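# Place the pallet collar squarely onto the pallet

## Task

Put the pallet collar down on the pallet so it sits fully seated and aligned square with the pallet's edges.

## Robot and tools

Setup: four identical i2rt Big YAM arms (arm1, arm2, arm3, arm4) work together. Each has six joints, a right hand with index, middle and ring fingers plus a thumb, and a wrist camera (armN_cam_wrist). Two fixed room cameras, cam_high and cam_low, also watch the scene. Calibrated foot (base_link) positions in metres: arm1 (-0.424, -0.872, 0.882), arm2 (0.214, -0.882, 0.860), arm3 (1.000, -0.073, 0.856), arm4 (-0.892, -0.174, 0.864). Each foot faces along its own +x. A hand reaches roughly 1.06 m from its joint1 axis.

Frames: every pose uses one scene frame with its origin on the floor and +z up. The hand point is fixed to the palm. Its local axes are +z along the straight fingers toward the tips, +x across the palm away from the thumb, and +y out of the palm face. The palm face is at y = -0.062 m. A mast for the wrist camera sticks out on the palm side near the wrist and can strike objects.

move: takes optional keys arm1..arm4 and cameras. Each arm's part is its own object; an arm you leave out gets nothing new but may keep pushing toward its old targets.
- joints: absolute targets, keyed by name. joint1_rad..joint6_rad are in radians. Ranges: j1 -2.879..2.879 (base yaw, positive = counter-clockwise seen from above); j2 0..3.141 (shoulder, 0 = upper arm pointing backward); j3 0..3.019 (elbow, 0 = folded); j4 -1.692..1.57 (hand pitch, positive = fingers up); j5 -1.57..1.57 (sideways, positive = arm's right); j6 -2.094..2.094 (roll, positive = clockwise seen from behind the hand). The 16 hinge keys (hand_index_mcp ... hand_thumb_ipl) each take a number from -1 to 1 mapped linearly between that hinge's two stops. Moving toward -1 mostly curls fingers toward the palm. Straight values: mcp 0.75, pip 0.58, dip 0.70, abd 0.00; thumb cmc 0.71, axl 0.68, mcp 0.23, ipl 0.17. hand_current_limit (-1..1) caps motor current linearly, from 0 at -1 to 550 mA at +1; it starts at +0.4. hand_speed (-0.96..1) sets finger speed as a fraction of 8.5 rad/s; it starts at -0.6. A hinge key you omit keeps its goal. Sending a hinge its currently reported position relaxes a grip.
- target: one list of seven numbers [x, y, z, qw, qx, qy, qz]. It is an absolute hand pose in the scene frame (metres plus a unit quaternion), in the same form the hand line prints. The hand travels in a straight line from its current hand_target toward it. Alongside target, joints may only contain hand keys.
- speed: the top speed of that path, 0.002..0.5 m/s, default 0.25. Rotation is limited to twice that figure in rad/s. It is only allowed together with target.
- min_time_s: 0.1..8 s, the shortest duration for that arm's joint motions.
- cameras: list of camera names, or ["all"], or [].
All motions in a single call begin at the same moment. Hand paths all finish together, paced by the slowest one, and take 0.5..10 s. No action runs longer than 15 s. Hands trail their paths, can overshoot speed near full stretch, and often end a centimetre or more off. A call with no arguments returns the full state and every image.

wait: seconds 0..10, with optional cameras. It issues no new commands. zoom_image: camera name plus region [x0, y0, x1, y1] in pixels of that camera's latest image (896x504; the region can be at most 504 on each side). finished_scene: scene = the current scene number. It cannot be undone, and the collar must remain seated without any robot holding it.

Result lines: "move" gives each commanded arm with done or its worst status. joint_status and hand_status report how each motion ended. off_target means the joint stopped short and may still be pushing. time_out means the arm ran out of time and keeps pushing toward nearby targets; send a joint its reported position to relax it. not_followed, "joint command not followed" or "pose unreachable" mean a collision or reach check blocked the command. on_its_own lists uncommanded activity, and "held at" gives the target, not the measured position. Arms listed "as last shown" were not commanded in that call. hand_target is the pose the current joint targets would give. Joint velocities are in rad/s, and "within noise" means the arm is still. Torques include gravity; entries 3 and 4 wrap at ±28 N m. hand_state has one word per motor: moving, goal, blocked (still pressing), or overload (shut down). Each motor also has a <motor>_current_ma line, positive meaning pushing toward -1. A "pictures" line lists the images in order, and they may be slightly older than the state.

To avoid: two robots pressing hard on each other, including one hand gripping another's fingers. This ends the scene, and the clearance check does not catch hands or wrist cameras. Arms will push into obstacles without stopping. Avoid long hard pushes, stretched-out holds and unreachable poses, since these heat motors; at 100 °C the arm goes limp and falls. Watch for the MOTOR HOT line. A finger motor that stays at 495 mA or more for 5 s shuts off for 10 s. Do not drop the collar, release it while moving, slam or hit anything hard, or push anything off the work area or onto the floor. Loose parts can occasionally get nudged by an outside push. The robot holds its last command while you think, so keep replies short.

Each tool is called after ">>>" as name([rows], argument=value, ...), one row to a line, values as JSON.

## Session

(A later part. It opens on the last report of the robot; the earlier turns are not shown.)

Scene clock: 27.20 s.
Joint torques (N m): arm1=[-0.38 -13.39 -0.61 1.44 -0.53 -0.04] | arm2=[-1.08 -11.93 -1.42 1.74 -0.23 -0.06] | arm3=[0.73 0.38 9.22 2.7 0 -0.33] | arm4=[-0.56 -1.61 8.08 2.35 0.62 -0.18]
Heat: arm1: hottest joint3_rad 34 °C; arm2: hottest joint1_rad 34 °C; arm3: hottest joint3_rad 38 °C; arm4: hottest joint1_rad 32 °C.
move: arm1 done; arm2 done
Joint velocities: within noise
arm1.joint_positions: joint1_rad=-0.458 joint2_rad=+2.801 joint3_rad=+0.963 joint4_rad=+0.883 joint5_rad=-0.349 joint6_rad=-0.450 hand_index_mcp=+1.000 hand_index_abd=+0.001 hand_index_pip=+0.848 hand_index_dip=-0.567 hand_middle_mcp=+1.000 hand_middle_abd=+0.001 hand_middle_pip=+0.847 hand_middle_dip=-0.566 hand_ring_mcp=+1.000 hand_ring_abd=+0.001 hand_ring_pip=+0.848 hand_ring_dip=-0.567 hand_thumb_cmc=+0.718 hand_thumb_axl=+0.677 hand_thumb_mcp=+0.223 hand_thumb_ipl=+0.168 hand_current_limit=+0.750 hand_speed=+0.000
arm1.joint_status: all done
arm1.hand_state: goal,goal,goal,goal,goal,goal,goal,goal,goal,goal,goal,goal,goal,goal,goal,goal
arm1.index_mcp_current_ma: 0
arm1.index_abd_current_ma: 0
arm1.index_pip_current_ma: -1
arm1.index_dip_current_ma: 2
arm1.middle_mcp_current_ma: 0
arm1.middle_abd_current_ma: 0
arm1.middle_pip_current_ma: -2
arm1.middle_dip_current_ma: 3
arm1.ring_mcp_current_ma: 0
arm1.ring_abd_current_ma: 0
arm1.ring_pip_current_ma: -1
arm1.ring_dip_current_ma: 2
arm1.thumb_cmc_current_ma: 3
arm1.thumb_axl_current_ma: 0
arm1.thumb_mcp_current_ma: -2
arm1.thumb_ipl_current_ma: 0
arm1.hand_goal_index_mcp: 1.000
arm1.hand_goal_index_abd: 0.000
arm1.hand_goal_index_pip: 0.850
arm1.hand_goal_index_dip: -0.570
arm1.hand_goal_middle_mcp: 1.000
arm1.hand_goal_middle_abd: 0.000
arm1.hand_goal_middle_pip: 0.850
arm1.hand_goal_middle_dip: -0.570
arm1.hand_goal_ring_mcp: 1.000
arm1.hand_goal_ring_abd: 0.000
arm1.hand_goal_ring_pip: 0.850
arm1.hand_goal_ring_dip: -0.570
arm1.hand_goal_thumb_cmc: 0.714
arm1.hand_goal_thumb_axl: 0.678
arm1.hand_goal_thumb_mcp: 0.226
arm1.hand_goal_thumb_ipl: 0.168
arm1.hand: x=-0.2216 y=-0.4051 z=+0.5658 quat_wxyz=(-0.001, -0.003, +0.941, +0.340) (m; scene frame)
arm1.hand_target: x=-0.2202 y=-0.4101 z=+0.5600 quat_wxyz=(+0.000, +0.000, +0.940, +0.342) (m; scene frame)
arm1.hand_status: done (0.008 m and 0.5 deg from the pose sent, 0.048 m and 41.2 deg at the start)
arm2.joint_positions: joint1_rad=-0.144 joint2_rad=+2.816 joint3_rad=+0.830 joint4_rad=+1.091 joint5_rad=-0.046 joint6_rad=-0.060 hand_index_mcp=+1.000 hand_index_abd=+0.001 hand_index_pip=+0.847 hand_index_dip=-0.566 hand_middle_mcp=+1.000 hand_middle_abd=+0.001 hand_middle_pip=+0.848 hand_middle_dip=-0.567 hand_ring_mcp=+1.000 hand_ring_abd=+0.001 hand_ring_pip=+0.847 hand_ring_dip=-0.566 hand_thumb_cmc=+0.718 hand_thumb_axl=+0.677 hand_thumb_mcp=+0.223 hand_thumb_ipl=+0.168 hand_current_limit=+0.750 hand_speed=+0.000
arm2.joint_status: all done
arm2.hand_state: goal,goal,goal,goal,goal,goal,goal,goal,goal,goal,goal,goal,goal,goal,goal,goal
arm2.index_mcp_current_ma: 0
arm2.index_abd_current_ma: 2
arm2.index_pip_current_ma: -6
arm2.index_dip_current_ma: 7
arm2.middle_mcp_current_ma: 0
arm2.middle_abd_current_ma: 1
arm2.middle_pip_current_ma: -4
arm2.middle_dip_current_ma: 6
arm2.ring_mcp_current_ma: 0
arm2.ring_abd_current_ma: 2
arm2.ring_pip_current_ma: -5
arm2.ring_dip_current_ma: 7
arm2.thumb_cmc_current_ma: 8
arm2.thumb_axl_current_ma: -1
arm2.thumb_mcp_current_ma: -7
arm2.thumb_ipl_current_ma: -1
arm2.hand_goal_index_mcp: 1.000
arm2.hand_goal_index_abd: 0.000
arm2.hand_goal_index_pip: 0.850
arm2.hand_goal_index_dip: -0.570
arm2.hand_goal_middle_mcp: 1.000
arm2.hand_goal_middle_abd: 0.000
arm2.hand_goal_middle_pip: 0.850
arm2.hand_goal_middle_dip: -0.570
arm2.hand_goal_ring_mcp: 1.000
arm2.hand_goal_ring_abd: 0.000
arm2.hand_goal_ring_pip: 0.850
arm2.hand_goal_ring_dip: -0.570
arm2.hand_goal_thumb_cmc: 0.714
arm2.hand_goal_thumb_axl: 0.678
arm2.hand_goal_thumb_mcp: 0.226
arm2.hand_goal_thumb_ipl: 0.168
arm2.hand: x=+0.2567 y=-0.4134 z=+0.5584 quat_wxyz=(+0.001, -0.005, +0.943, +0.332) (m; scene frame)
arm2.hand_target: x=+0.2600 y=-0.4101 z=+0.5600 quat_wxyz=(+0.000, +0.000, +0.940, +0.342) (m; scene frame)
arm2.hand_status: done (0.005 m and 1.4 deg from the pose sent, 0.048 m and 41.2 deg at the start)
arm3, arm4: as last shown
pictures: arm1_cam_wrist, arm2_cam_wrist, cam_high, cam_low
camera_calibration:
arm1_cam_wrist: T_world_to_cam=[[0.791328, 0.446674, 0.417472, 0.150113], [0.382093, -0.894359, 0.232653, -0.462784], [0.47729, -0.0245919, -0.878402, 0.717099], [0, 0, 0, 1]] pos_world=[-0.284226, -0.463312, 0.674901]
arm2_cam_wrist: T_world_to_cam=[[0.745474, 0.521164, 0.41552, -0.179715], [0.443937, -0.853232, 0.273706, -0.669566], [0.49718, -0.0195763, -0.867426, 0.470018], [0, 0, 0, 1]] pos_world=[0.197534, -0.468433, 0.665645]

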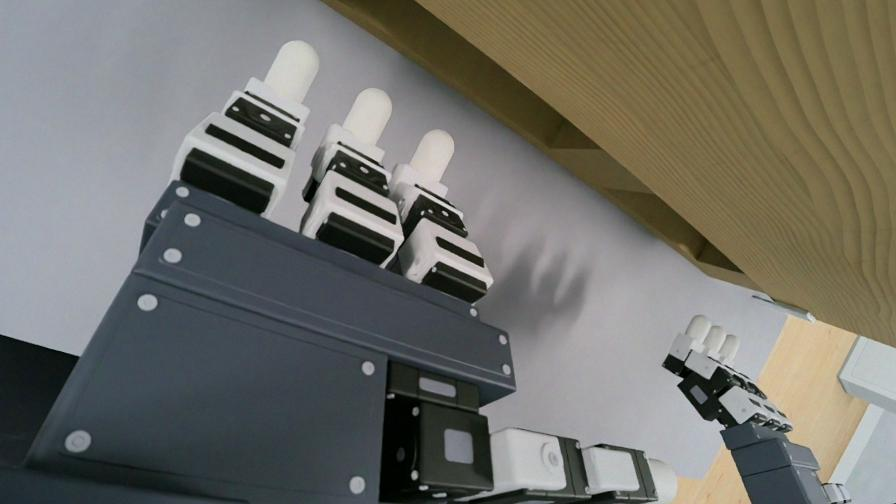

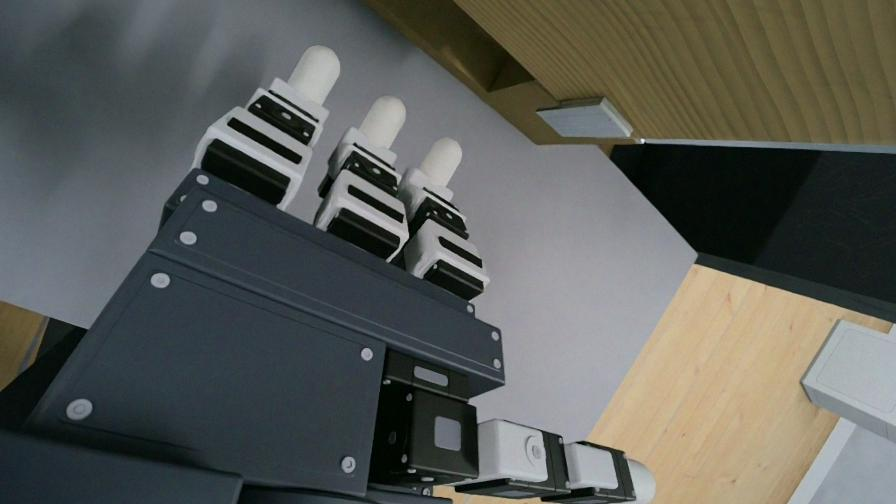

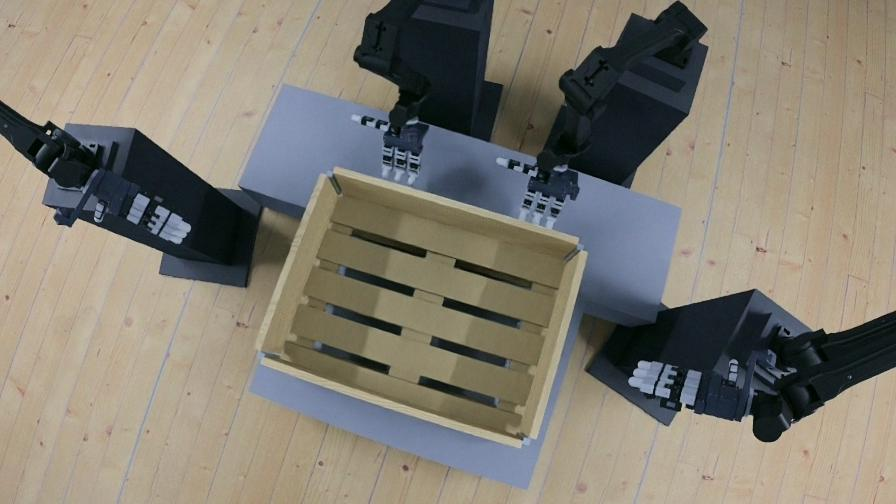

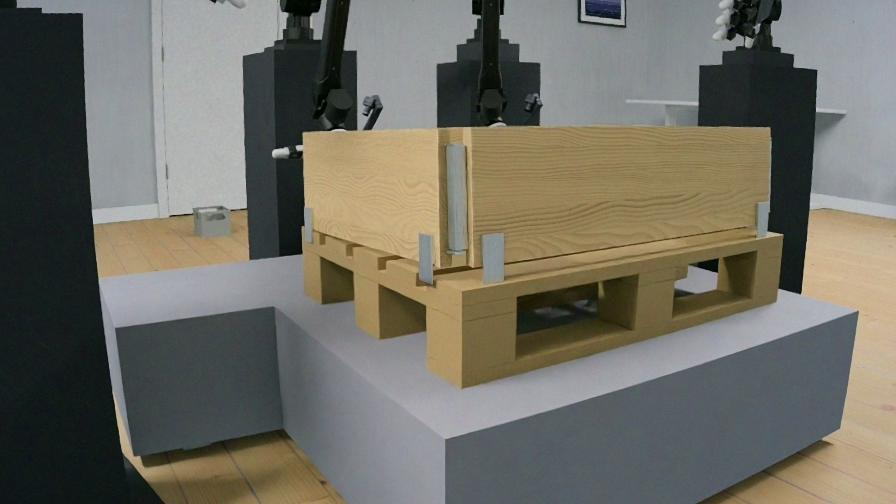

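>>> move(arm1={"target":[-0.22,-0.40,0.536,0,0,0.9397,0.342],"speed":0.15}, arm2={"target":[0.263,-0.40,0.542,0,0,0.9397,0.342],"speed":0.15})

>>> move(arm1={"target":[-0.22,-0.354,0.536,0,0,0.9397,0.342],"speed":0.1}, arm2={"target":[0.263,-0.338,0.542,0,0,0.9397,0.342],"speed":0.1}, cameras=["arm1_cam_wrist","arm2_cam_wrist"])

>>> zoom_image(camera="arm1_cam_wrist", region=[200, 0, 520, 200])

>>> zoom_image(camera="arm2_cam_wrist", region=[240, 0, 640, 240])

Scene clock: 30.00 s.
Joint torques (N m): arm1=[-0.21 -13.74 -0.34 1.33 -0.25 0.12] | arm2=[-1.73 -11.81 -1.09 0.98 -0.23 -0.12] | arm3=[0.03 0.44 9.13 2.74 -0.02 -0.34] | arm4=[-0.32 -1.67 7.87 2.26 0.62 -0.15]
Heat: arm1: hottest joint3_rad 34 °C; arm2: hottest joint1_rad 34 °C; arm3: hottest joint3_rad 39 °C; arm4: hottest joint1_rad 32 °C.
move: arm1 off_target; arm2 done
Joint velocities: within noise
arm1.joint_positions: joint1_rad=-0.458 joint2_rad=+2.854 joint3_rad=+1.036 joint4_rad=+0.883 joint5_rad=-0.347 joint6_rad=-0.450 hand_index_mcp=+1.000 hand_index_abd=+0.001 hand_index_pip=+0.848 hand_index_dip=-0.567 hand_middle_mcp=+1.000 hand_middle_abd=+0.001 hand_middle_pip=+0.847 hand_middle_dip=-0.566 hand_ring_mcp=+1.000 hand_ring_abd=+0.001 hand_ring_pip=+0.848 hand_ring_dip=-0.567 hand_thumb_cmc=+0.718 hand_thumb_axl=+0.677 hand_thumb_mcp=+0.223 hand_thumb_ipl=+0.168 hand_current_limit=+0.750 hand_speed=+0.000
arm1.joint_status: not commanded
arm1.hand_state: goal,goal,goal,goal,goal,goal,goal,goal,goal,goal,goal,goal,goal,goal,goal,goal
arm1.index_mcp_current_ma: 0
arm1.index_abd_current_ma: 0
arm1.index_pip_current_ma: -1
arm1.index_dip_current_ma: 2
arm1.middle_mcp_current_ma: 0
arm1.middle_abd_current_ma: 0
arm1.middle_pip_current_ma: -2
arm1.middle_dip_current_ma: 3
arm1.ring_mcp_current_ma: 0
arm1.ring_abd_current_ma: 0
arm1.ring_pip_current_ma: -1
arm1.ring_dip_current_ma: 2
arm1.thumb_cmc_current_ma: 3
arm1.thumb_axl_current_ma: 0
arm1.thumb_mcp_current_ma: -2
arm1.thumb_ipl_current_ma: 0
arm1.hand_goal_index_mcp: 1.000
arm1.hand_goal_index_abd: 0.000
arm1.hand_goal_index_pip: 0.850
arm1.hand_goal_index_dip: -0.570
arm1.hand_goal_middle_mcp: 1.000
arm1.hand_goal_middle_abd: 0.000
arm1.hand_goal_middle_pip: 0.850
arm1.hand_goal_middle_dip: -0.570
arm1.hand_goal_ring_mcp: 1.000
arm1.hand_goal_ring_abd: 0.000
arm1.hand_goal_ring_pip: 0.850
arm1.hand_goal_ring_dip: -0.570
arm1.hand_goal_thumb_cmc: 0.714
arm1.hand_goal_thumb_axl: 0.678
arm1.hand_goal_thumb_mcp: 0.226
arm1.hand_goal_thumb_ipl: 0.168
arm1.hand: x=-0.2145 y=-0.3946 z=+0.5473 quat_wxyz=(+0.005, -0.005, +0.938, +0.347) (m; scene frame)
arm1.hand_target: x=-0.2201 y=-0.4003 z=+0.5363 quat_wxyz=(+0.000, +0.000, +0.940, +0.342) (m; scene frame)
arm1.hand_status: off_target (0.014 m and 1.0 deg from the pose sent, 0.030 m and 0.5 deg at the start)
arm2.joint_positions: joint1_rad=-0.144 joint2_rad=+2.847 joint3_rad=+0.890 joint4_rad=+1.091 joint5_rad=-0.050 joint6_rad=-0.060 hand_index_mcp=+1.000 hand_index_abd=+0.001 hand_index_pip=+0.847 hand_index_dip=-0.566 hand_middle_mcp=+1.000 hand_middle_abd=+0.001 hand_middle_pip=+0.848 hand_middle_dip=-0.567 hand_ring_mcp=+1.000 hand_ring_abd=+0.001 hand_ring_pip=+0.848 hand_ring_dip=-0.566 hand_thumb_cmc=+0.718 hand_thumb_axl=+0.677 hand_thumb_mcp=+0.223 hand_thumb_ipl=+0.168 hand_current_limit=+0.750 hand_speed=+0.000
arm2.joint_status: not commanded
arm2.hand_state: goal,goal,goal,goal,goal,goal,goal,goal,goal,goal,goal,goal,goal,goal,goal,goal
arm2.index_mcp_current_ma: 0
arm2.index_abd_current_ma: 2
arm2.index_pip_current_ma: -5
arm2.index_dip_current_ma: 7
arm2.middle_mcp_current_ma: 0
arm2.middle_abd_current_ma: 1
arm2.middle_pip_current_ma: -4
arm2.middle_dip_current_ma: 6
arm2.ring_mcp_current_ma: 0
arm2.ring_abd_current_ma: 2
arm2.ring_pip_current_ma: -5
arm2.ring_dip_current_ma: 7
arm2.thumb_cmc_current_ma: 8
arm2.thumb_axl_current_ma: -1
arm2.thumb_mcp_current_ma: -7
arm2.thumb_ipl_current_ma: -1
arm2.hand_goal_index_mcp: 1.000
arm2.hand_goal_index_abd: 0.000
arm2.hand_goal_index_pip: 0.850
arm2.hand_goal_index_dip: -0.570
arm2.hand_goal_middle_mcp: 1.000
arm2.hand_goal_middle_abd: 0.000
arm2.hand_goal_middle_pip: 0.850
arm2.hand_goal_middle_dip: -0.570
arm2.hand_goal_ring_mcp: 1.000
arm2.hand_goal_ring_abd: 0.000
arm2.hand_goal_ring_pip: 0.850
arm2.hand_goal_ring_dip: -0.570
arm2.hand_goal_thumb_cmc: 0.714
arm2.hand_goal_thumb_axl: 0.678
arm2.hand_goal_thumb_mcp: 0.226
arm2.hand_goal_thumb_ipl: 0.168
arm2.hand: x=+0.2571 y=-0.3976 z=+0.5485 quat_wxyz=(+0.000, -0.006, +0.938, +0.346) (m; scene frame)
arm2.hand_target: x=+0.2629 y=-0.4003 z=+0.5421 quat_wxyz=(+0.000, +0.000, +0.940, +0.342) (m; scene frame)
arm2.hand_status: done (0.009 m and 0.8 deg from the pose sent, 0.022 m and 1.4 deg at the start)
arm3, arm4: as last shown
pictures: none

Scene clock: 31.50 s.
Joint torques (N m): arm1=[0.15 -16.09 0.28 0.35 -0.24 0.1] | arm2=[-0.56 -14.68 0.12 0.72 0.08 -0.04] | arm3=[0.32 -0.15 8.96 2.62 -0.06 -0.3] | arm4=[0.03 -2.14 7.95 2.43 0.63 -0.15]
Heat: arm1: hottest joint3_rad 34 °C; arm2: hottest joint1_rad 34 °C; arm3: hottest joint3_rad 39 °C; arm4: hottest joint1_rad 32 °C.
move: arm1 done; arm2 done
Joint velocities: within noise
arm1.joint_positions: joint1_rad=-0.397 joint2_rad=+2.854 joint3_rad=+1.123 joint4_rad=+0.817 joint5_rad=-0.310 joint6_rad=-0.401 hand_index_mcp=+1.000 hand_index_abd=+0.001 hand_index_pip=+0.848 hand_index_dip=-0.567 hand_middle_mcp=+1.000 hand_middle_abd=+0.001 hand_middle_pip=+0.847 hand_middle_dip=-0.566 hand_ring_mcp=+1.000 hand_ring_abd=+0.001 hand_ring_pip=+0.848 hand_ring_dip=-0.567 hand_thumb_cmc=+0.718 hand_thumb_axl=+0.677 hand_thumb_mcp=+0.223 hand_thumb_ipl=+0.168 hand_current_limit=+0.750 hand_speed=+0.000
arm1.joint_status: not commanded
arm1.hand_state: goal,goal,goal,goal,goal,goal,goal,goal,goal,goal,goal,goal,goal,goal,goal,goal
arm1.index_mcp_current_ma: 0
arm1.index_abd_current_ma: 0
arm1.index_pip_current_ma: -1
arm1.index_dip_current_ma: 2
arm1.middle_mcp_current_ma: 0
arm1.middle_abd_current_ma: 0
arm1.middle_pip_current_ma: -2
arm1.middle_dip_current_ma: 3
arm1.ring_mcp_current_ma: 0
arm1.ring_abd_current_ma: 0
arm1.ring_pip_current_ma: -1
arm1.ring_dip_current_ma: 2
arm1.thumb_cmc_current_ma: 3
arm1.thumb_axl_current_ma: 0
arm1.thumb_mcp_current_ma: -2
arm1.thumb_ipl_current_ma: 0
arm1.hand_goal_index_mcp: 1.000
arm1.hand_goal_index_abd: 0.000
arm1.hand_goal_index_pip: 0.850
arm1.hand_goal_index_dip: -0.570
arm1.hand_goal_middle_mcp: 1.000
arm1.hand_goal_middle_abd: 0.000
arm1.hand_goal_middle_pip: 0.850
arm1.hand_goal_middle_dip: -0.570
arm1.hand_goal_ring_mcp: 1.000
arm1.hand_goal_ring_abd: 0.000
arm1.hand_goal_ring_pip: 0.850
arm1.hand_goal_ring_dip: -0.570
arm1.hand_goal_thumb_cmc: 0.714
arm1.hand_goal_thumb_axl: 0.678
arm1.hand_goal_thumb_mcp: 0.226
arm1.hand_goal_thumb_ipl: 0.168
arm1.hand: x=-0.2169 y=-0.3537 z=+0.5420 quat_wxyz=(+0.006, -0.006, +0.937, +0.348) (m; scene frame)
arm1.hand_target: x=-0.2199 y=-0.3542 z=+0.5361 quat_wxyz=(+0.000, +0.000, +0.940, +0.342) (m; scene frame)
arm1.hand_status: done (0.007 m and 1.2 deg from the pose sent, 0.042 m and 1.0 deg at the start)
arm2.joint_positions: joint1_rad=-0.144 joint2_rad=+2.817 joint3_rad=+1.017 joint4_rad=+0.922 joint5_rad=-0.050 joint6_rad=-0.057 hand_index_mcp=+1.000 hand_index_abd=+0.001 hand_index_pip=+0.847 hand_index_dip=-0.566 hand_middle_mcp=+1.000 hand_middle_abd=+0.001 hand_middle_pip=+0.848 hand_middle_dip=-0.567 hand_ring_mcp=+1.000 hand_ring_abd=+0.001 hand_ring_pip=+0.848 hand_ring_dip=-0.566 hand_thumb_cmc=+0.718 hand_thumb_axl=+0.677 hand_thumb_mcp=+0.223 hand_thumb_ipl=+0.168 hand_current_limit=+0.750 hand_speed=+0.000
arm2.joint_status: not commanded
arm2.hand_state: goal,goal,goal,goal,goal,goal,goal,goal,goal,goal,goal,goal,goal,goal,goal,goal
arm2.index_mcp_current_ma: 0
arm2.index_abd_current_ma: 2
arm2.index_pip_current_ma: -5
arm2.index_dip_current_ma: 7
arm2.middle_mcp_current_ma: 0
arm2.middle_abd_current_ma: 1
arm2.middle_pip_current_ma: -4
arm2.middle_dip_current_ma: 6
arm2.ring_mcp_current_ma: 0
arm2.ring_abd_current_ma: 2
arm2.ring_pip_current_ma: -5
arm2.ring_dip_current_ma: 7
arm2.thumb_cmc_current_ma: 8
arm2.thumb_axl_current_ma: -1
arm2.thumb_mcp_current_ma: -7
arm2.thumb_ipl_current_ma: -1
arm2.hand_goal_index_mcp: 1.000
arm2.hand_goal_index_abd: 0.000
arm2.hand_goal_index_pip: 0.850
arm2.hand_goal_index_dip: -0.570
arm2.hand_goal_middle_mcp: 1.000
arm2.hand_goal_middle_abd: 0.000
arm2.hand_goal_middle_pip: 0.850
arm2.hand_goal_middle_dip: -0.570
arm2.hand_goal_ring_mcp: 1.000
arm2.hand_goal_ring_abd: 0.000
arm2.hand_goal_ring_pip: 0.850
arm2.hand_goal_ring_dip: -0.570
arm2.hand_goal_thumb_cmc: 0.714
arm2.hand_goal_thumb_axl: 0.678
arm2.hand_goal_thumb_mcp: 0.226
arm2.hand_goal_thumb_ipl: 0.168
arm2.hand: x=+0.2610 y=-0.3434 z=+0.5394 quat_wxyz=(-0.001, -0.005, +0.940, +0.340) (m; scene frame)
arm2.hand_target: x=+0.2630 y=-0.3380 z=+0.5421 quat_wxyz=(+0.000, +0.000, +0.940, +0.342) (m; scene frame)
arm2.hand_status: done (0.006 m and 0.6 deg from the pose sent, 0.060 m and 0.9 deg at the start)
arm3, arm4: as last shown
pictures: arm1_cam_wrist, arm2_cam_wrist
camera_calibration:
arm1_cam_wrist: T_world_to_cam=[[0.784954, 0.438146, 0.438036, 0.11778], [0.377986, -0.898864, 0.221745, -0.409603], [0.490891, -0.00848808, -0.871179, 0.699999], [0, 0, 0, 1]] pos_world=[-0.281251, -0.41384, 0.64906]
arm2_cam_wrist: T_world_to_cam=[[0.746722, 0.514198, 0.421909, -0.21761], [0.445447, -0.857663, 0.256888, -0.599423], [0.493946, -0.00388574, -0.869484, 0.460119], [0, 0, 0, 1]] pos_world=[0.202231, -0.400421, 0.645862]

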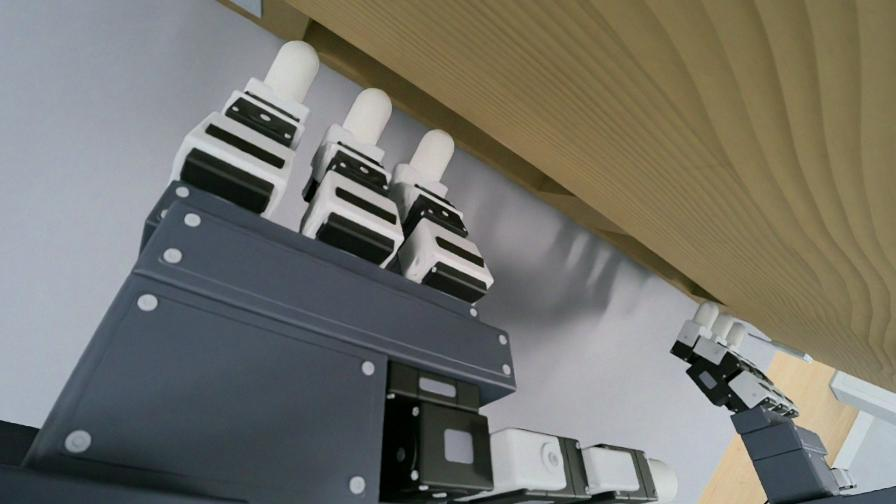

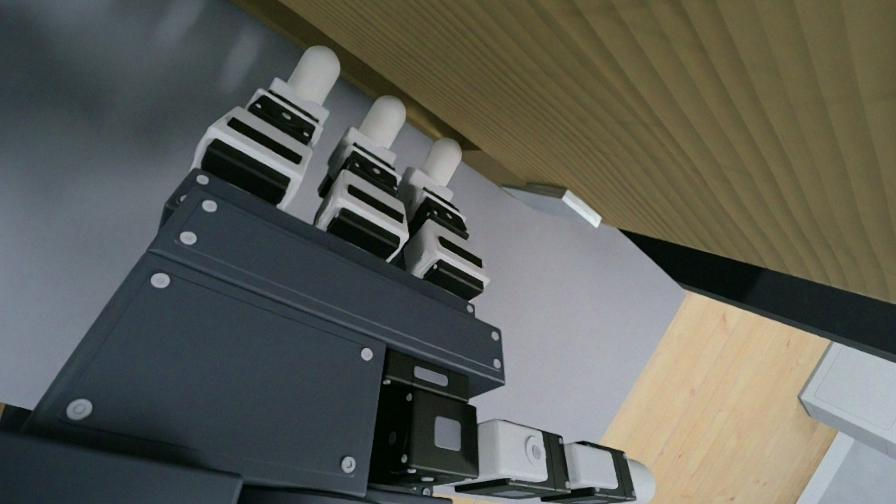

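Scaled by 1.575 from the camera's 896x504 image, which has a finer 1280x720 frame.

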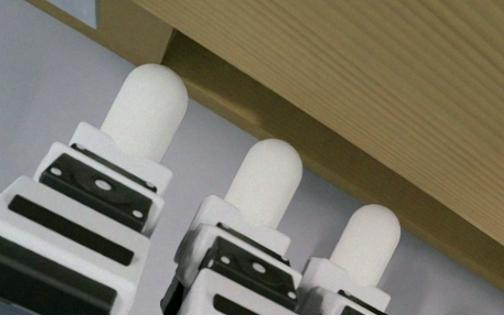

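Scaled by 1.260 from the camera's 896x504 image, which has a finer 1280x720 frame.

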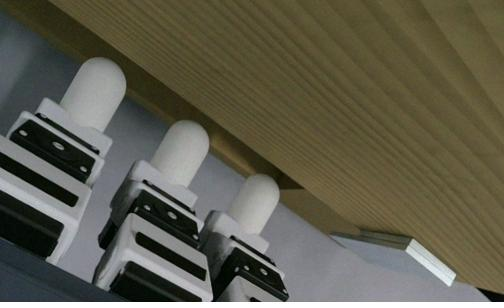

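>>> move(arm1={"target":[-0.22,-0.334,0.536,0,0,0.9397,0.342],"speed":0.08}, arm2={"target":[0.263,-0.325,0.542,0,0,0.9397,0.342],"speed":0.08}, cameras=["arm1_cam_wrist","arm2_cam_wrist"])

>>> zoom_image(camera="arm1_cam_wrist", region=[200, 0, 520, 200])

>>> zoom_image(camera="arm2_cam_wrist", region=[240, 0, 640, 240])

Scene clock: 33.33 s.
Joint torques (N m): arm1=[0.44 -16.67 1.01 0.36 -0.2 0.16] | arm2=[-0.32 -15.44 0.49 0.69 0.1 -0.04] | arm3=[0.32 -0.03 9.14 2.41 -0.04 -0.34] | arm4=[-0.15 -1.85 7.97 2.44 0.62 -0.16]
Heat: arm1: hottest joint3_rad 34 °C; arm2: hottest joint1_rad 34 °C; arm3: hottest joint3_rad 39 °C; arm4: hottest joint1_rad 32 °C.
move: arm1 done; arm2 off_target
Joint velocities: within noise
arm1.joint_positions: joint1_rad=-0.375 joint2_rad=+2.854 joint3_rad=+1.162 joint4_rad=+0.777 joint5_rad=-0.296 joint6_rad=-0.382 hand_index_mcp=+1.000 hand_index_abd=+0.001 hand_index_pip=+0.848 hand_index_dip=-0.567 hand_middle_mcp=+1.000 hand_middle_abd=+0.001 hand_middle_pip=+0.847 hand_middle_dip=-0.566 hand_ring_mcp=+1.000 hand_ring_abd=+0.001 hand_ring_pip=+0.848 hand_ring_dip=-0.567 hand_thumb_cmc=+0.718 hand_thumb_axl=+0.677 hand_thumb_mcp=+0.223 hand_thumb_ipl=+0.168 hand_current_limit=+0.750 hand_speed=+0.000
arm1.joint_status: not commanded
arm1.hand_state: goal,goal,goal,goal,goal,goal,goal,goal,goal,goal,goal,goal,goal,goal,goal,goal
arm1.index_mcp_current_ma: 0
arm1.index_abd_current_ma: 0
arm1.index_pip_current_ma: -1
arm1.index_dip_current_ma: 2
arm1.middle_mcp_current_ma: 0
arm1.middle_abd_current_ma: 0
arm1.middle_pip_current_ma: -2
arm1.middle_dip_current_ma: 3
arm1.ring_mcp_current_ma: 0
arm1.ring_abd_current_ma: 0
arm1.ring_pip_current_ma: -1
arm1.ring_dip_current_ma: 2
arm1.thumb_cmc_current_ma: 3
arm1.thumb_axl_current_ma: 0
arm1.thumb_mcp_current_ma: -2
arm1.thumb_ipl_current_ma: 0
arm1.hand_goal_index_mcp: 1.000
arm1.hand_goal_index_abd: 0.000
arm1.hand_goal_index_pip: 0.850
arm1.hand_goal_index_dip: -0.570
arm1.hand_goal_middle_mcp: 1.000
arm1.hand_goal_middle_abd: 0.000
arm1.hand_goal_middle_pip: 0.850
arm1.hand_goal_middle_dip: -0.570
arm1.hand_goal_ring_mcp: 1.000
arm1.hand_goal_ring_abd: 0.000
arm1.hand_goal_ring_pip: 0.850
arm1.hand_goal_ring_dip: -0.570
arm1.hand_goal_thumb_cmc: 0.714
arm1.hand_goal_thumb_axl: 0.678
arm1.hand_goal_thumb_mcp: 0.226
arm1.hand_goal_thumb_ipl: 0.168
arm1.hand: x=-0.2182 y=-0.3372 z=+0.5386 quat_wxyz=(+0.005, -0.005, +0.938, +0.346) (m; scene frame)
arm1.hand_target: x=-0.2201 y=-0.3341 z=+0.5361 quat_wxyz=(+0.000, +0.000, +0.940, +0.342) (m; scene frame)
arm1.hand_status: done (0.005 m and 0.9 deg from the pose sent, 0.021 m and 1.2 deg at the start)
arm2.joint_positions: joint1_rad=-0.144 joint2_rad=+2.817 joint3_rad=+1.044 joint4_rad=+0.886 joint5_rad=-0.049 joint6_rad=-0.056 hand_index_mcp=+1.000 hand_index_abd=+0.001 hand_index_pip=+0.847 hand_index_dip=-0.566 hand_middle_mcp=+1.000 hand_middle_abd=+0.001 hand_middle_pip=+0.848 hand_middle_dip=-0.567 hand_ring_mcp=+1.000 hand_ring_abd=+0.001 hand_ring_pip=+0.848 hand_ring_dip=-0.566 hand_thumb_cmc=+0.718 hand_thumb_axl=+0.677 hand_thumb_mcp=+0.223 hand_thumb_ipl=+0.168 hand_current_limit=+0.750 hand_speed=+0.000
arm2.joint_status: not commanded
arm2.hand_state: goal,goal,goal,goal,goal,goal,goal,goal,goal,goal,goal,goal,goal,goal,goal,goal
arm2.index_mcp_current_ma: 0
arm2.index_abd_current_ma: 2
arm2.index_pip_current_ma: -5
arm2.index_dip_current_ma: 7
arm2.middle_mcp_current_ma: 0
arm2.middle_abd_current_ma: 1
arm2.middle_pip_current_ma: -4
arm2.middle_dip_current_ma: 6
arm2.ring_mcp_current_ma: 0
arm2.ring_abd_current_ma: 2
arm2.ring_pip_current_ma: -5
arm2.ring_dip_current_ma: 7
arm2.thumb_cmc_current_ma: 8
arm2.thumb_axl_current_ma: -1
arm2.thumb_mcp_current_ma: -7
arm2.thumb_ipl_current_ma: -1
arm2.hand_goal_index_mcp: 1.000
arm2.hand_goal_index_abd: 0.000
arm2.hand_goal_index_pip: 0.850
arm2.hand_goal_index_dip: -0.570
arm2.hand_goal_middle_mcp: 1.000
arm2.hand_goal_middle_abd: 0.000
arm2.hand_goal_middle_pip: 0.850
arm2.hand_goal_middle_dip: -0.570
arm2.hand_goal_ring_mcp: 1.000
arm2.hand_goal_ring_abd: 0.000
arm2.hand_goal_ring_pip: 0.850
arm2.hand_goal_ring_dip: -0.570
arm2.hand_goal_thumb_cmc: 0.714
arm2.hand_goal_thumb_axl: 0.678
arm2.hand_goal_thumb_mcp: 0.226
arm2.hand_goal_thumb_ipl: 0.168
arm2.hand: x=+0.2619 y=-0.3345 z=+0.5353 quat_wxyz=(-0.001, -0.004, +0.942, +0.336) (m; scene frame)
arm2.hand_target: x=+0.2630 y=-0.3251 z=+0.5421 quat_wxyz=(+0.000, +0.000, +0.940, +0.342) (m; scene frame)
arm2.hand_status: off_target (0.012 m and 0.8 deg from the pose sent, 0.019 m and 0.6 deg at the start)
arm3, arm4: as last shown
pictures: arm1_cam_wrist, arm2_cam_wrist
camera_calibration:
arm1_cam_wrist: T_world_to_cam=[[0.786598, 0.440734, 0.432456, 0.117382], [0.378549, -0.897526, 0.226159, -0.395391], [0.487816, -0.01419, -0.872831, 0.69614], [0, 0, 0, 1]] pos_world=[-0.282246, -0.39673, 0.646271]
arm2_cam_wrist: T_world_to_cam=[[0.748246, 0.516118, 0.416834, -0.218241], [0.443823, -0.856429, 0.263725, -0.593933], [0.493102, -0.0123311, -0.869884, 0.453792], [0, 0, 0, 1]] pos_world=[0.203133, -0.390428, 0.642352]

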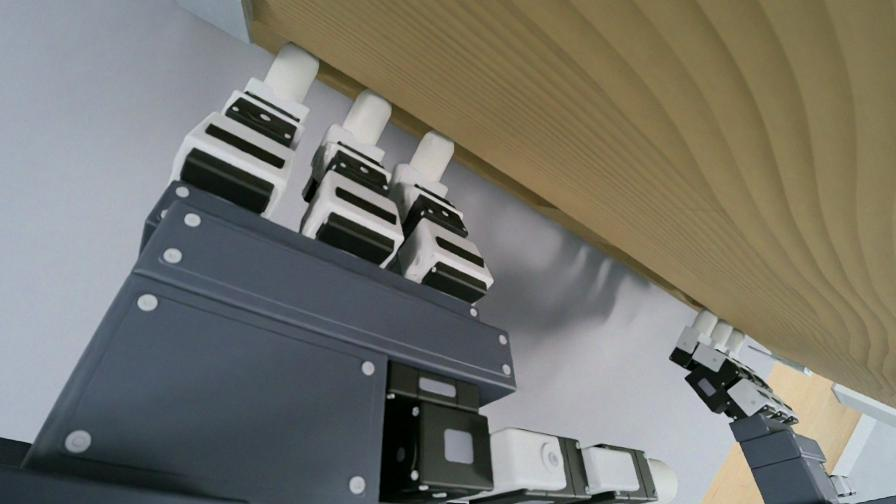

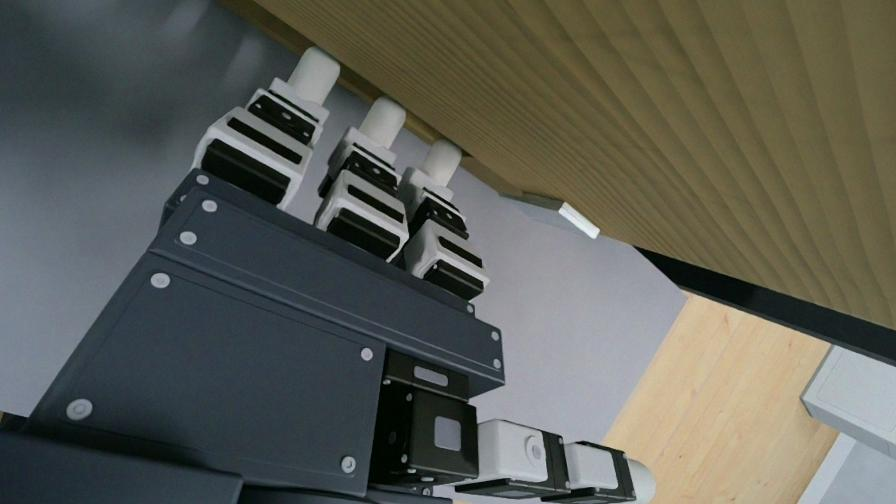

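Scaled by 1.575 from the camera's 896x504 image, which has a finer 1280x720 frame.

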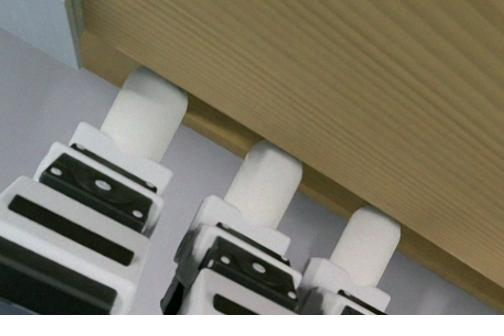

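Scaled by 1.260 from the camera's 896x504 image, which has a finer 1280x720 frame.

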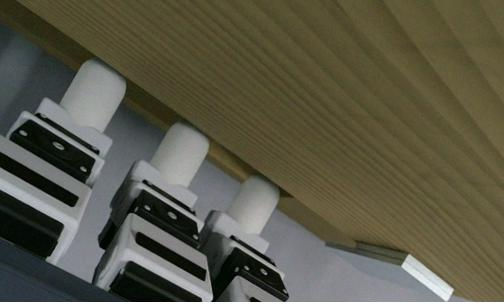

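>>> move(arm1={"target":[-0.218,-0.325,0.538,0,0,0.9397,0.342],"speed":0.08}, arm2={"target":[0.263,-0.314,0.545,0,0,0.9397,0.342],"speed":0.08})

>>> move(arm1={"target":[-0.218,-0.325,0.58,0,0,0.9397,0.342],"speed":0.06}, arm2={"target":[0.263,-0.314,0.585,0,0,0.9397,0.342],"speed":0.06}, cameras=["arm1_cam_wrist","arm2_cam_wrist","cam_low"])

Scene clock: 34.43 s.
Joint torques (N m): arm1=[0.32 -16.97 1.24 0.38 -0.23 0.14] | arm2=[-0.15 -15.5 0.69 0.69 0.1 -0.04] | arm3=[0.97 0.62 9.02 2.56 -0.1 -0.31] | arm4=[-0.32 -2.32 7.8 2.4 0.64 -0.13]
Heat: arm1: hottest joint3_rad 34 °C; arm2: hottest joint1_rad 34 °C; arm3: hottest joint3_rad 39 °C; arm4: hottest joint1_rad 32 °C.
move: arm1 done; arm2 done
Joint velocities: within noise
arm1.joint_positions: joint1_rad=-0.372 joint2_rad=+2.854 joint3_rad=+1.177 joint4_rad=+0.754 joint5_rad=-0.293 joint6_rad=-0.377 hand_index_mcp=+1.000 hand_index_abd=+0.001 hand_index_pip=+0.848 hand_index_dip=-0.567 hand_middle_mcp=+1.000 hand_middle_abd=+0.001 hand_middle_pip=+0.847 hand_middle_dip=-0.566 hand_ring_mcp=+1.000 hand_ring_abd=+0.001 hand_ring_pip=+0.848 hand_ring_dip=-0.567 hand_thumb_cmc=+0.718 hand_thumb_axl=+0.677 hand_thumb_mcp=+0.223 hand_thumb_ipl=+0.168 hand_current_limit=+0.750 hand_speed=+0.000
arm1.joint_status: not commanded
arm1.hand_state: goal,goal,goal,goal,goal,goal,goal,goal,goal,goal,goal,goal,goal,goal,goal,goal
arm1.index_mcp_current_ma: 0
arm1.index_abd_current_ma: 0
arm1.index_pip_current_ma: -1
arm1.index_dip_current_ma: 2
arm1.middle_mcp_current_ma: 0
arm1.middle_abd_current_ma: 0
arm1.middle_pip_current_ma: -2
arm1.middle_dip_current_ma: 3
arm1.ring_mcp_current_ma: 0
arm1.ring_abd_current_ma: 0
arm1.ring_pip_current_ma: -1
arm1.ring_dip_current_ma: 2
arm1.thumb_cmc_current_ma: 3
arm1.thumb_axl_current_ma: 0
arm1.thumb_mcp_current_ma: -2
arm1.thumb_ipl_current_ma: 0
arm1.hand_goal_index_mcp: 1.000
arm1.hand_goal_index_abd: 0.000
arm1.hand_goal_index_pip: 0.850
arm1.hand_goal_index_dip: -0.570
arm1.hand_goal_middle_mcp: 1.000
arm1.hand_goal_middle_abd: 0.000
arm1.hand_goal_middle_pip: 0.850
arm1.hand_goal_middle_dip: -0.570
arm1.hand_goal_ring_mcp: 1.000
arm1.hand_goal_ring_abd: 0.000
arm1.hand_goal_ring_pip: 0.850
arm1.hand_goal_ring_dip: -0.570
arm1.hand_goal_thumb_cmc: 0.714
arm1.hand_goal_thumb_axl: 0.678
arm1.hand_goal_thumb_mcp: 0.226
arm1.hand_goal_thumb_ipl: 0.168
arm1.hand: x=-0.2165 y=-0.3325 z=+0.5362 quat_wxyz=(+0.003, -0.003, +0.940, +0.342) (m; scene frame)
arm1.hand_target: x=-0.2180 y=-0.3251 z=+0.5381 quat_wxyz=(+0.000, +0.000, +0.940, +0.342) (m; scene frame)
arm1.hand_status: done (0.008 m and 0.5 deg from the pose sent, 0.012 m and 0.9 deg at the start)
arm2.joint_positions: joint1_rad=-0.144 joint2_rad=+2.802 joint3_rad=+1.064 joint4_rad=+0.855 joint5_rad=-0.048 joint6_rad=-0.054 hand_index_mcp=+1.000 hand_index_abd=+0.001 hand_index_pip=+0.847 hand_index_dip=-0.566 hand_middle_mcp=+1.000 hand_middle_abd=+0.001 hand_middle_pip=+0.848 hand_middle_dip=-0.567 hand_ring_mcp=+1.000 hand_ring_abd=+0.001 hand_ring_pip=+0.848 hand_ring_dip=-0.566 hand_thumb_cmc=+0.718 hand_thumb_axl=+0.677 hand_thumb_mcp=+0.223 hand_thumb_ipl=+0.168 hand_current_limit=+0.750 hand_speed=+0.000
arm2.joint_status: not commanded
arm2.hand_state: goal,goal,goal,goal,goal,goal,goal,goal,goal,goal,goal,goal,goal,goal,goal,goal
arm2.index_mcp_current_ma: 0
arm2.index_abd_current_ma: 2
arm2.index_pip_current_ma: -5
arm2.index_dip_current_ma: 7
arm2.middle_mcp_current_ma: 0
arm2.middle_abd_current_ma: 1
arm2.middle_pip_current_ma: -4
arm2.middle_dip_current_ma: 6
arm2.ring_mcp_current_ma: 0
arm2.ring_abd_current_ma: 2
arm2.ring_pip_current_ma: -5
arm2.ring_dip_current_ma: 7
arm2.thumb_cmc_current_ma: 8
arm2.thumb_axl_current_ma: -1
arm2.thumb_mcp_current_ma: -7
arm2.thumb_ipl_current_ma: -1
arm2.hand_goal_index_mcp: 1.000
arm2.hand_goal_index_abd: 0.000
arm2.hand_goal_index_pip: 0.850
arm2.hand_goal_index_dip: -0.570
arm2.hand_goal_middle_mcp: 1.000
arm2.hand_goal_middle_abd: 0.000
arm2.hand_goal_middle_pip: 0.850
arm2.hand_goal_middle_dip: -0.570
arm2.hand_goal_ring_mcp: 1.000
arm2.hand_goal_ring_abd: 0.000
arm2.hand_goal_ring_pip: 0.850
arm2.hand_goal_ring_dip: -0.570
arm2.hand_goal_thumb_cmc: 0.714
arm2.hand_goal_thumb_axl: 0.678
arm2.hand_goal_thumb_mcp: 0.226
arm2.hand_goal_thumb_ipl: 0.168
arm2.hand: x=+0.2630 y=-0.3225 z=+0.5389 quat_wxyz=(+0.000, -0.003, +0.941, +0.337) (m; scene frame)
arm2.hand_target: x=+0.2630 y=-0.3140 z=+0.5451 quat_wxyz=(+0.000, +0.000, +0.940, +0.342) (m; scene frame)
arm2.hand_status: done (0.010 m and 0.6 deg from the pose sent, 0.023 m and 0.8 deg at the start)
arm3, arm4: as last shown
pictures: none

Scene clock: 35.80 s.
Joint torques (N m): arm1=[0.21 -19.25 0.59 0.69 -0.53 0.1] | arm2=[-0.21 -16.73 0.43 1.29 -0.03 -0.04] | arm3=[1.03 -0.26 8.94 2.69 -0.01 -0.34] | arm4=[-0.44 -2.14 7.88 2.41 0.62 -0.16]
Heat: arm1: hottest joint3_rad 33 °C; arm2: hottest joint1_rad 34 °C; arm3: hottest joint3_rad 40 °C; arm4: hottest joint1_rad 32 °C.
move: arm1 off_target; arm2 off_target
Joint velocities: within noise
arm1.joint_positions: joint1_rad=-0.371 joint2_rad=+2.765 joint3_rad=+1.092 joint4_rad=+0.724 joint5_rad=-0.286 joint6_rad=-0.376 hand_index_mcp=+1.000 hand_index_abd=+0.001 hand_index_pip=+0.853 hand_index_dip=-0.566 hand_middle_mcp=+1.000 hand_middle_abd=+0.001 hand_middle_pip=+0.853 hand_middle_dip=-0.566 hand_ring_mcp=+1.000 hand_ring_abd=+0.001 hand_ring_pip=+0.869 hand_ring_dip=-0.557 hand_thumb_cmc=+0.718 hand_thumb_axl=+0.677 hand_thumb_mcp=+0.223 hand_thumb_ipl=+0.168 hand_current_limit=+0.750 hand_speed=+0.000
arm1.joint_status: not commanded
arm1.hand_state: goal,goal,goal,goal,goal,goal,goal,goal,goal,goal,goal,goal,goal,goal,goal,goal
arm1.index_mcp_current_ma: 0
arm1.index_abd_current_ma: 0
arm1.index_pip_current_ma: 2
arm1.index_dip_current_ma: 2
arm1.middle_mcp_current_ma: 0
arm1.middle_abd_current_ma: 0
arm1.middle_pip_current_ma: 2
arm1.middle_dip_current_ma: 3
arm1.ring_mcp_current_ma: 0
arm1.ring_abd_current_ma: 0
arm1.ring_pip_current_ma: 27
arm1.ring_dip_current_ma: 15
arm1.thumb_cmc_current_ma: 3
arm1.thumb_axl_current_ma: 0
arm1.thumb_mcp_current_ma: -2
arm1.thumb_ipl_current_ma: 0
arm1.hand_goal_index_mcp: 1.000
arm1.hand_goal_index_abd: 0.000
arm1.hand_goal_index_pip: 0.850
arm1.hand_goal_index_dip: -0.570
arm1.hand_goal_middle_mcp: 1.000
arm1.hand_goal_middle_abd: 0.000
arm1.hand_goal_middle_pip: 0.850
arm1.hand_goal_middle_dip: -0.570
arm1.hand_goal_ring_mcp: 1.000
arm1.hand_goal_ring_abd: 0.000
arm1.hand_goal_ring_pip: 0.850
arm1.hand_goal_ring_dip: -0.570
arm1.hand_goal_thumb_cmc: 0.714
arm1.hand_goal_thumb_axl: 0.678
arm1.hand_goal_thumb_mcp: 0.226
arm1.hand_goal_thumb_ipl: 0.168
arm1.hand: x=-0.2192 y=-0.3395 z=+0.5639 quat_wxyz=(+0.000, +0.001, +0.944, +0.330) (m; scene frame)
arm1.hand_target: x=-0.2182 y=-0.3251 z=+0.5800 quat_wxyz=(+0.000, +0.000, +0.940, +0.342) (m; scene frame)
arm1.hand_status: off_target (0.022 m and 1.5 deg from the pose sent, 0.045 m and 0.5 deg at the start)
arm2.joint_positions: joint1_rad=-0.144 joint2_rad=+2.714 joint3_rad=+0.981 joint4_rad=+0.811 joint5_rad=-0.045 joint6_rad=-0.054 hand_index_mcp=+1.000 hand_index_abd=+0.001 hand_index_pip=+0.853 hand_index_dip=-0.566 hand_middle_mcp=+1.000 hand_middle_abd=+0.001 hand_middle_pip=+0.857 hand_middle_dip=-0.562 hand_ring_mcp=+1.000 hand_ring_abd=+0.001 hand_ring_pip=+0.866 hand_ring_dip=-0.556 hand_thumb_cmc=+0.718 hand_thumb_axl=+0.677 hand_thumb_mcp=+0.223 hand_thumb_ipl=+0.168 hand_current_limit=+0.750 hand_speed=+0.000
arm2.joint_status: not commanded
arm2.hand_state: goal,goal,goal,goal,goal,goal,goal,goal,goal,goal,goal,goal,goal,goal,goal,goal
arm2.index_mcp_current_ma: 0
arm2.index_abd_current_ma: 2
arm2.index_pip_current_ma: 7
arm2.index_dip_current_ma: 7
arm2.middle_mcp_current_ma: 0
arm2.middle_abd_current_ma: 1
arm2.middle_pip_current_ma: 16
arm2.middle_dip_current_ma: 19
arm2.ring_mcp_current_ma: 0
arm2.ring_abd_current_ma: 1
arm2.ring_pip_current_ma: 43
arm2.ring_dip_current_ma: 39
arm2.thumb_cmc_current_ma: 9
arm2.thumb_axl_current_ma: -1
arm2.thumb_mcp_current_ma: -7
arm2.thumb_ipl_current_ma: -1
arm2.hand_goal_index_mcp: 1.000
arm2.hand_goal_index_abd: 0.000
arm2.hand_goal_index_pip: 0.850
arm2.hand_goal_index_dip: -0.570
arm2.hand_goal_middle_mcp: 1.000
arm2.hand_goal_middle_abd: 0.000
arm2.hand_goal_middle_pip: 0.850
arm2.hand_goal_middle_dip: -0.570
arm2.hand_goal_ring_mcp: 1.000
arm2.hand_goal_ring_abd: 0.000
arm2.hand_goal_ring_pip: 0.850
arm2.hand_goal_ring_dip: -0.570
arm2.hand_goal_thumb_cmc: 0.714
arm2.hand_goal_thumb_axl: 0.678
arm2.hand_goal_thumb_mcp: 0.226
arm2.hand_goal_thumb_ipl: 0.168
arm2.hand: x=+0.2628 y=-0.3326 z=+0.5635 quat_wxyz=(+0.000, -0.002, +0.948, +0.320) (m; scene frame)
arm2.hand_target: x=+0.2629 y=-0.3143 z=+0.5849 quat_wxyz=(+0.000, +0.000, +0.940, +0.342) (m; scene frame)
arm2.hand_status: off_target (0.028 m and 2.7 deg from the pose sent, 0.047 m and 0.6 deg at the start)
arm3.joint_positions: joint1_rad=-0.458 joint2_rad=+0.741 joint3_rad=+0.215 joint4_rad=-0.058 joint5_rad=-0.136 joint6_rad=+1.041 hand_index_mcp=+0.754 hand_index_abd=+0.001 hand_index_pip=+0.577 hand_index_dip=+0.696 hand_middle_mcp=+0.754 hand_middle_abd=+0.001 hand_middle_pip=+0.577 hand_middle_dip=+0.696 hand_ring_mcp=+0.754 hand_ring_abd=+0.001 hand_ring_pip=+0.577 hand_ring_dip=+0.696 hand_thumb_cmc=+0.714 hand_thumb_axl=+0.677 hand_thumb_mcp=+0.225 hand_thumb_ipl=+0.168 hand_current_limit=+0.400 hand_speed=-0.600
arm3.joint_status: not commanded
arm3.hand_state: goal,goal,goal,goal,goal,goal,goal,goal,goal,goal,goal,goal,goal,goal,goal,goal
arm3.index_mcp_current_ma: 0
arm3.index_abd_current_ma: 0
arm3.index_pip_current_ma: 0
arm3.index_dip_current_ma: 0
arm3.middle_mcp_current_ma: 0
arm3.middle_abd_current_ma: 0
arm3.middle_pip_current_ma: 0
arm3.middle_dip_current_ma: 0
arm3.ring_mcp_current_ma: 0
arm3.ring_abd_current_ma: 0
arm3.ring_pip_current_ma: 0
arm3.ring_dip_current_ma: 0
arm3.thumb_cmc_current_ma: 0
arm3.thumb_axl_current_ma: 0
arm3.thumb_mcp_current_ma: 0
arm3.thumb_ipl_current_ma: 0
arm3.hand_goal_index_mcp: 0.754
arm3.hand_goal_index_abd: 0.000
arm3.hand_goal_index_pip: 0.576
arm3.hand_goal_index_dip: 0.696
arm3.hand_goal_middle_mcp: 0.754
arm3.hand_goal_middle_abd: 0.000
arm3.hand_goal_middle_pip: 0.576
arm3.hand_goal_middle_dip: 0.696
arm3.hand_goal_ring_mcp: 0.754
arm3.hand_goal_ring_abd: 0.000
arm3.hand_goal_ring_pip: 0.576
arm3.hand_goal_ring_dip: 0.696
arm3.hand_goal_thumb_cmc: 0.714
arm3.hand_goal_thumb_axl: 0.678
arm3.hand_goal_thumb_mcp: 0.226
arm3.hand_goal_thumb_ipl: 0.168
arm3.hand: x=+0.6823 y=+0.0772 z=+0.9770 quat_wxyz=(+0.461, +0.145, -0.866, -0.123) (m; scene frame)
arm3.hand_target: x=+0.6802 y=+0.0800 z=+0.9800 quat_wxyz=(+0.465, +0.149, -0.863, -0.129) (m; scene frame)
arm3.hand_status: not commanded
arm4.joint_positions: joint1_rad=+1.172 joint2_rad=+0.945 joint3_rad=+0.213 joint4_rad=+0.080 joint5_rad=+0.720 joint6_rad=+1.546 hand_index_mcp=+0.756 hand_index_abd=+0.001 hand_index_pip=+0.577 hand_index_dip=+0.696 hand_middle_mcp=+0.756 hand_middle_abd=+0.001 hand_middle_pip=+0.577 hand_middle_dip=+0.696 hand_ring_mcp=+0.757 hand_ring_abd=+0.001 hand_ring_pip=+0.577 hand_ring_dip=+0.696 hand_thumb_cmc=+0.716 hand_thumb_axl=+0.677 hand_thumb_mcp=+0.226 hand_thumb_ipl=+0.168 hand_current_limit=+0.400 hand_speed=-0.600
arm4.joint_status: not commanded
arm4.hand_state: goal,goal,goal,goal,goal,goal,goal,goal,goal,goal,goal,goal,goal,goal,goal,goal
arm4.index_mcp_current_ma: 1
arm4.index_abd_current_ma: 0
arm4.index_pip_current_ma: 0
arm4.index_dip_current_ma: 0
arm4.middle_mcp_current_ma: 1
arm4.middle_abd_current_ma: 0
arm4.middle_pip_current_ma: 0
arm4.middle_dip_current_ma: 0
arm4.ring_mcp_current_ma: 1
arm4.ring_abd_current_ma: 0
arm4.ring_pip_current_ma: 0
arm4.ring_dip_current_ma: 0
arm4.thumb_cmc_current_ma: 1
arm4.thumb_axl_current_ma: 0
arm4.thumb_mcp_current_ma: 0
arm4.thumb_ipl_current_ma: 0
arm4.hand_goal_index_mcp: 0.754
arm4.hand_goal_index_abd: 0.000
arm4.hand_goal_index_pip: 0.576
arm4.hand_goal_index_dip: 0.696
arm4.hand_goal_middle_mcp: 0.754
arm4.hand_goal_middle_abd: 0.000
arm4.hand_goal_middle_pip: 0.576
arm4.hand_goal_middle_dip: 0.696
arm4.hand_goal_ring_mcp: 0.754
arm4.hand_goal_ring_abd: 0.000
arm4.hand_goal_ring_pip: 0.576
arm4.hand_goal_ring_dip: 0.696
arm4.hand_goal_thumb_cmc: 0.714
arm4.hand_goal_thumb_axl: 0.678
arm4.hand_goal_thumb_mcp: 0.226
arm4.hand_goal_thumb_ipl: 0.168
arm4.hand: x=-0.6002 y=-0.0972 z=+0.9830 quat_wxyz=(+0.118, +0.818, +0.229, +0.514) (m; scene frame)
arm4.hand_target: x=-0.6001 y=-0.1000 z=+0.9801 quat_wxyz=(+0.120, +0.820, +0.225, +0.513) (m; scene frame)
arm4.hand_status: not commanded
pictures: arm1_cam_wrist, arm2_cam_wrist, cam_low
camera_calibration:
arm1_cam_wrist: T_world_to_cam=[[0.794694, 0.44929, 0.408168, 0.126662], [0.37491, -0.892134, 0.252072, -0.416334], [0.477393, -0.0472935, -0.877416, 0.707721], [0, 0, 0, 1]] pos_world=[-0.282431, -0.394862, 0.674213]
arm2_cam_wrist: T_world_to_cam=[[0.750298, 0.527674, 0.398262, -0.217909], [0.440477, -0.848244, 0.294045, -0.613646], [0.492983, -0.0451959, -0.868864, 0.46646], [0, 0, 0, 1]] pos_world=[0.203837, -0.384454, 0.672514]

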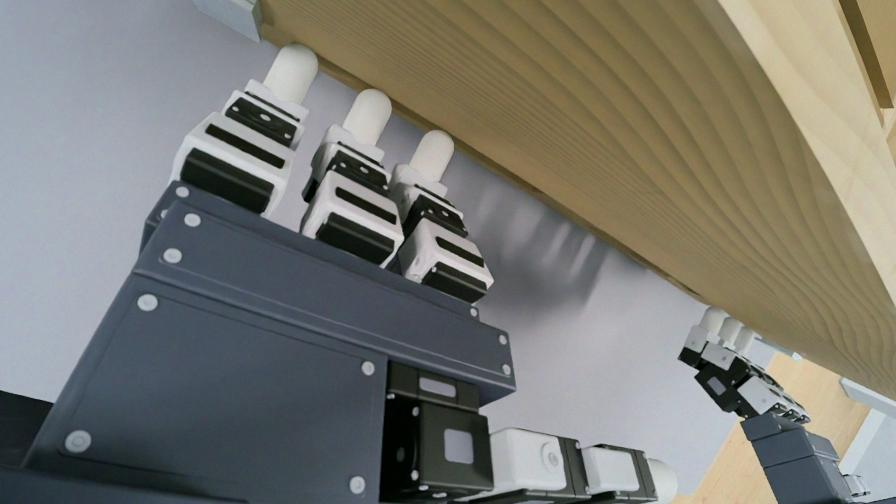

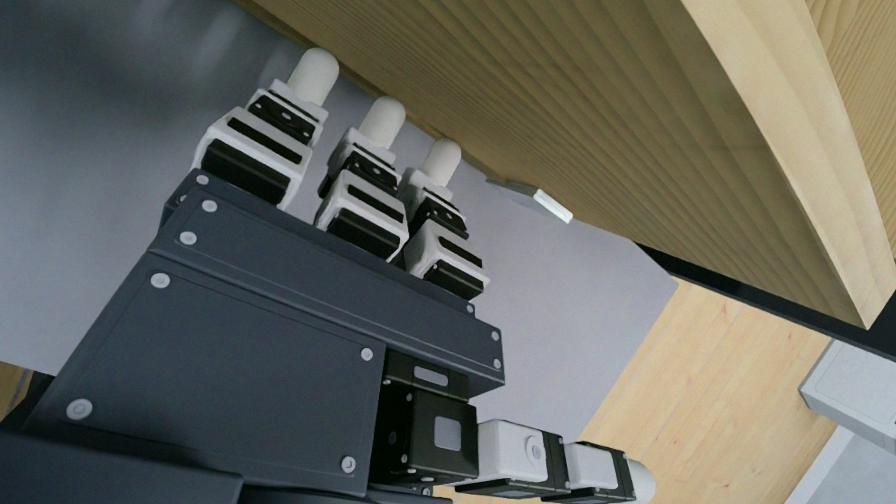

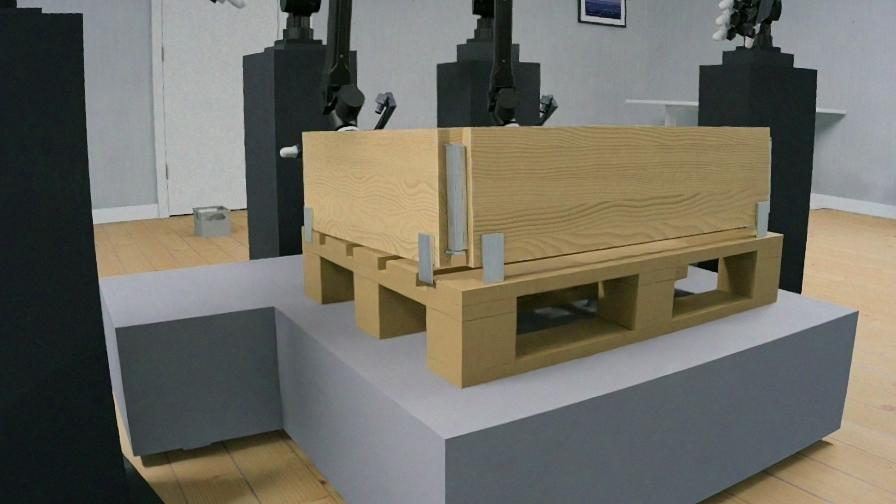

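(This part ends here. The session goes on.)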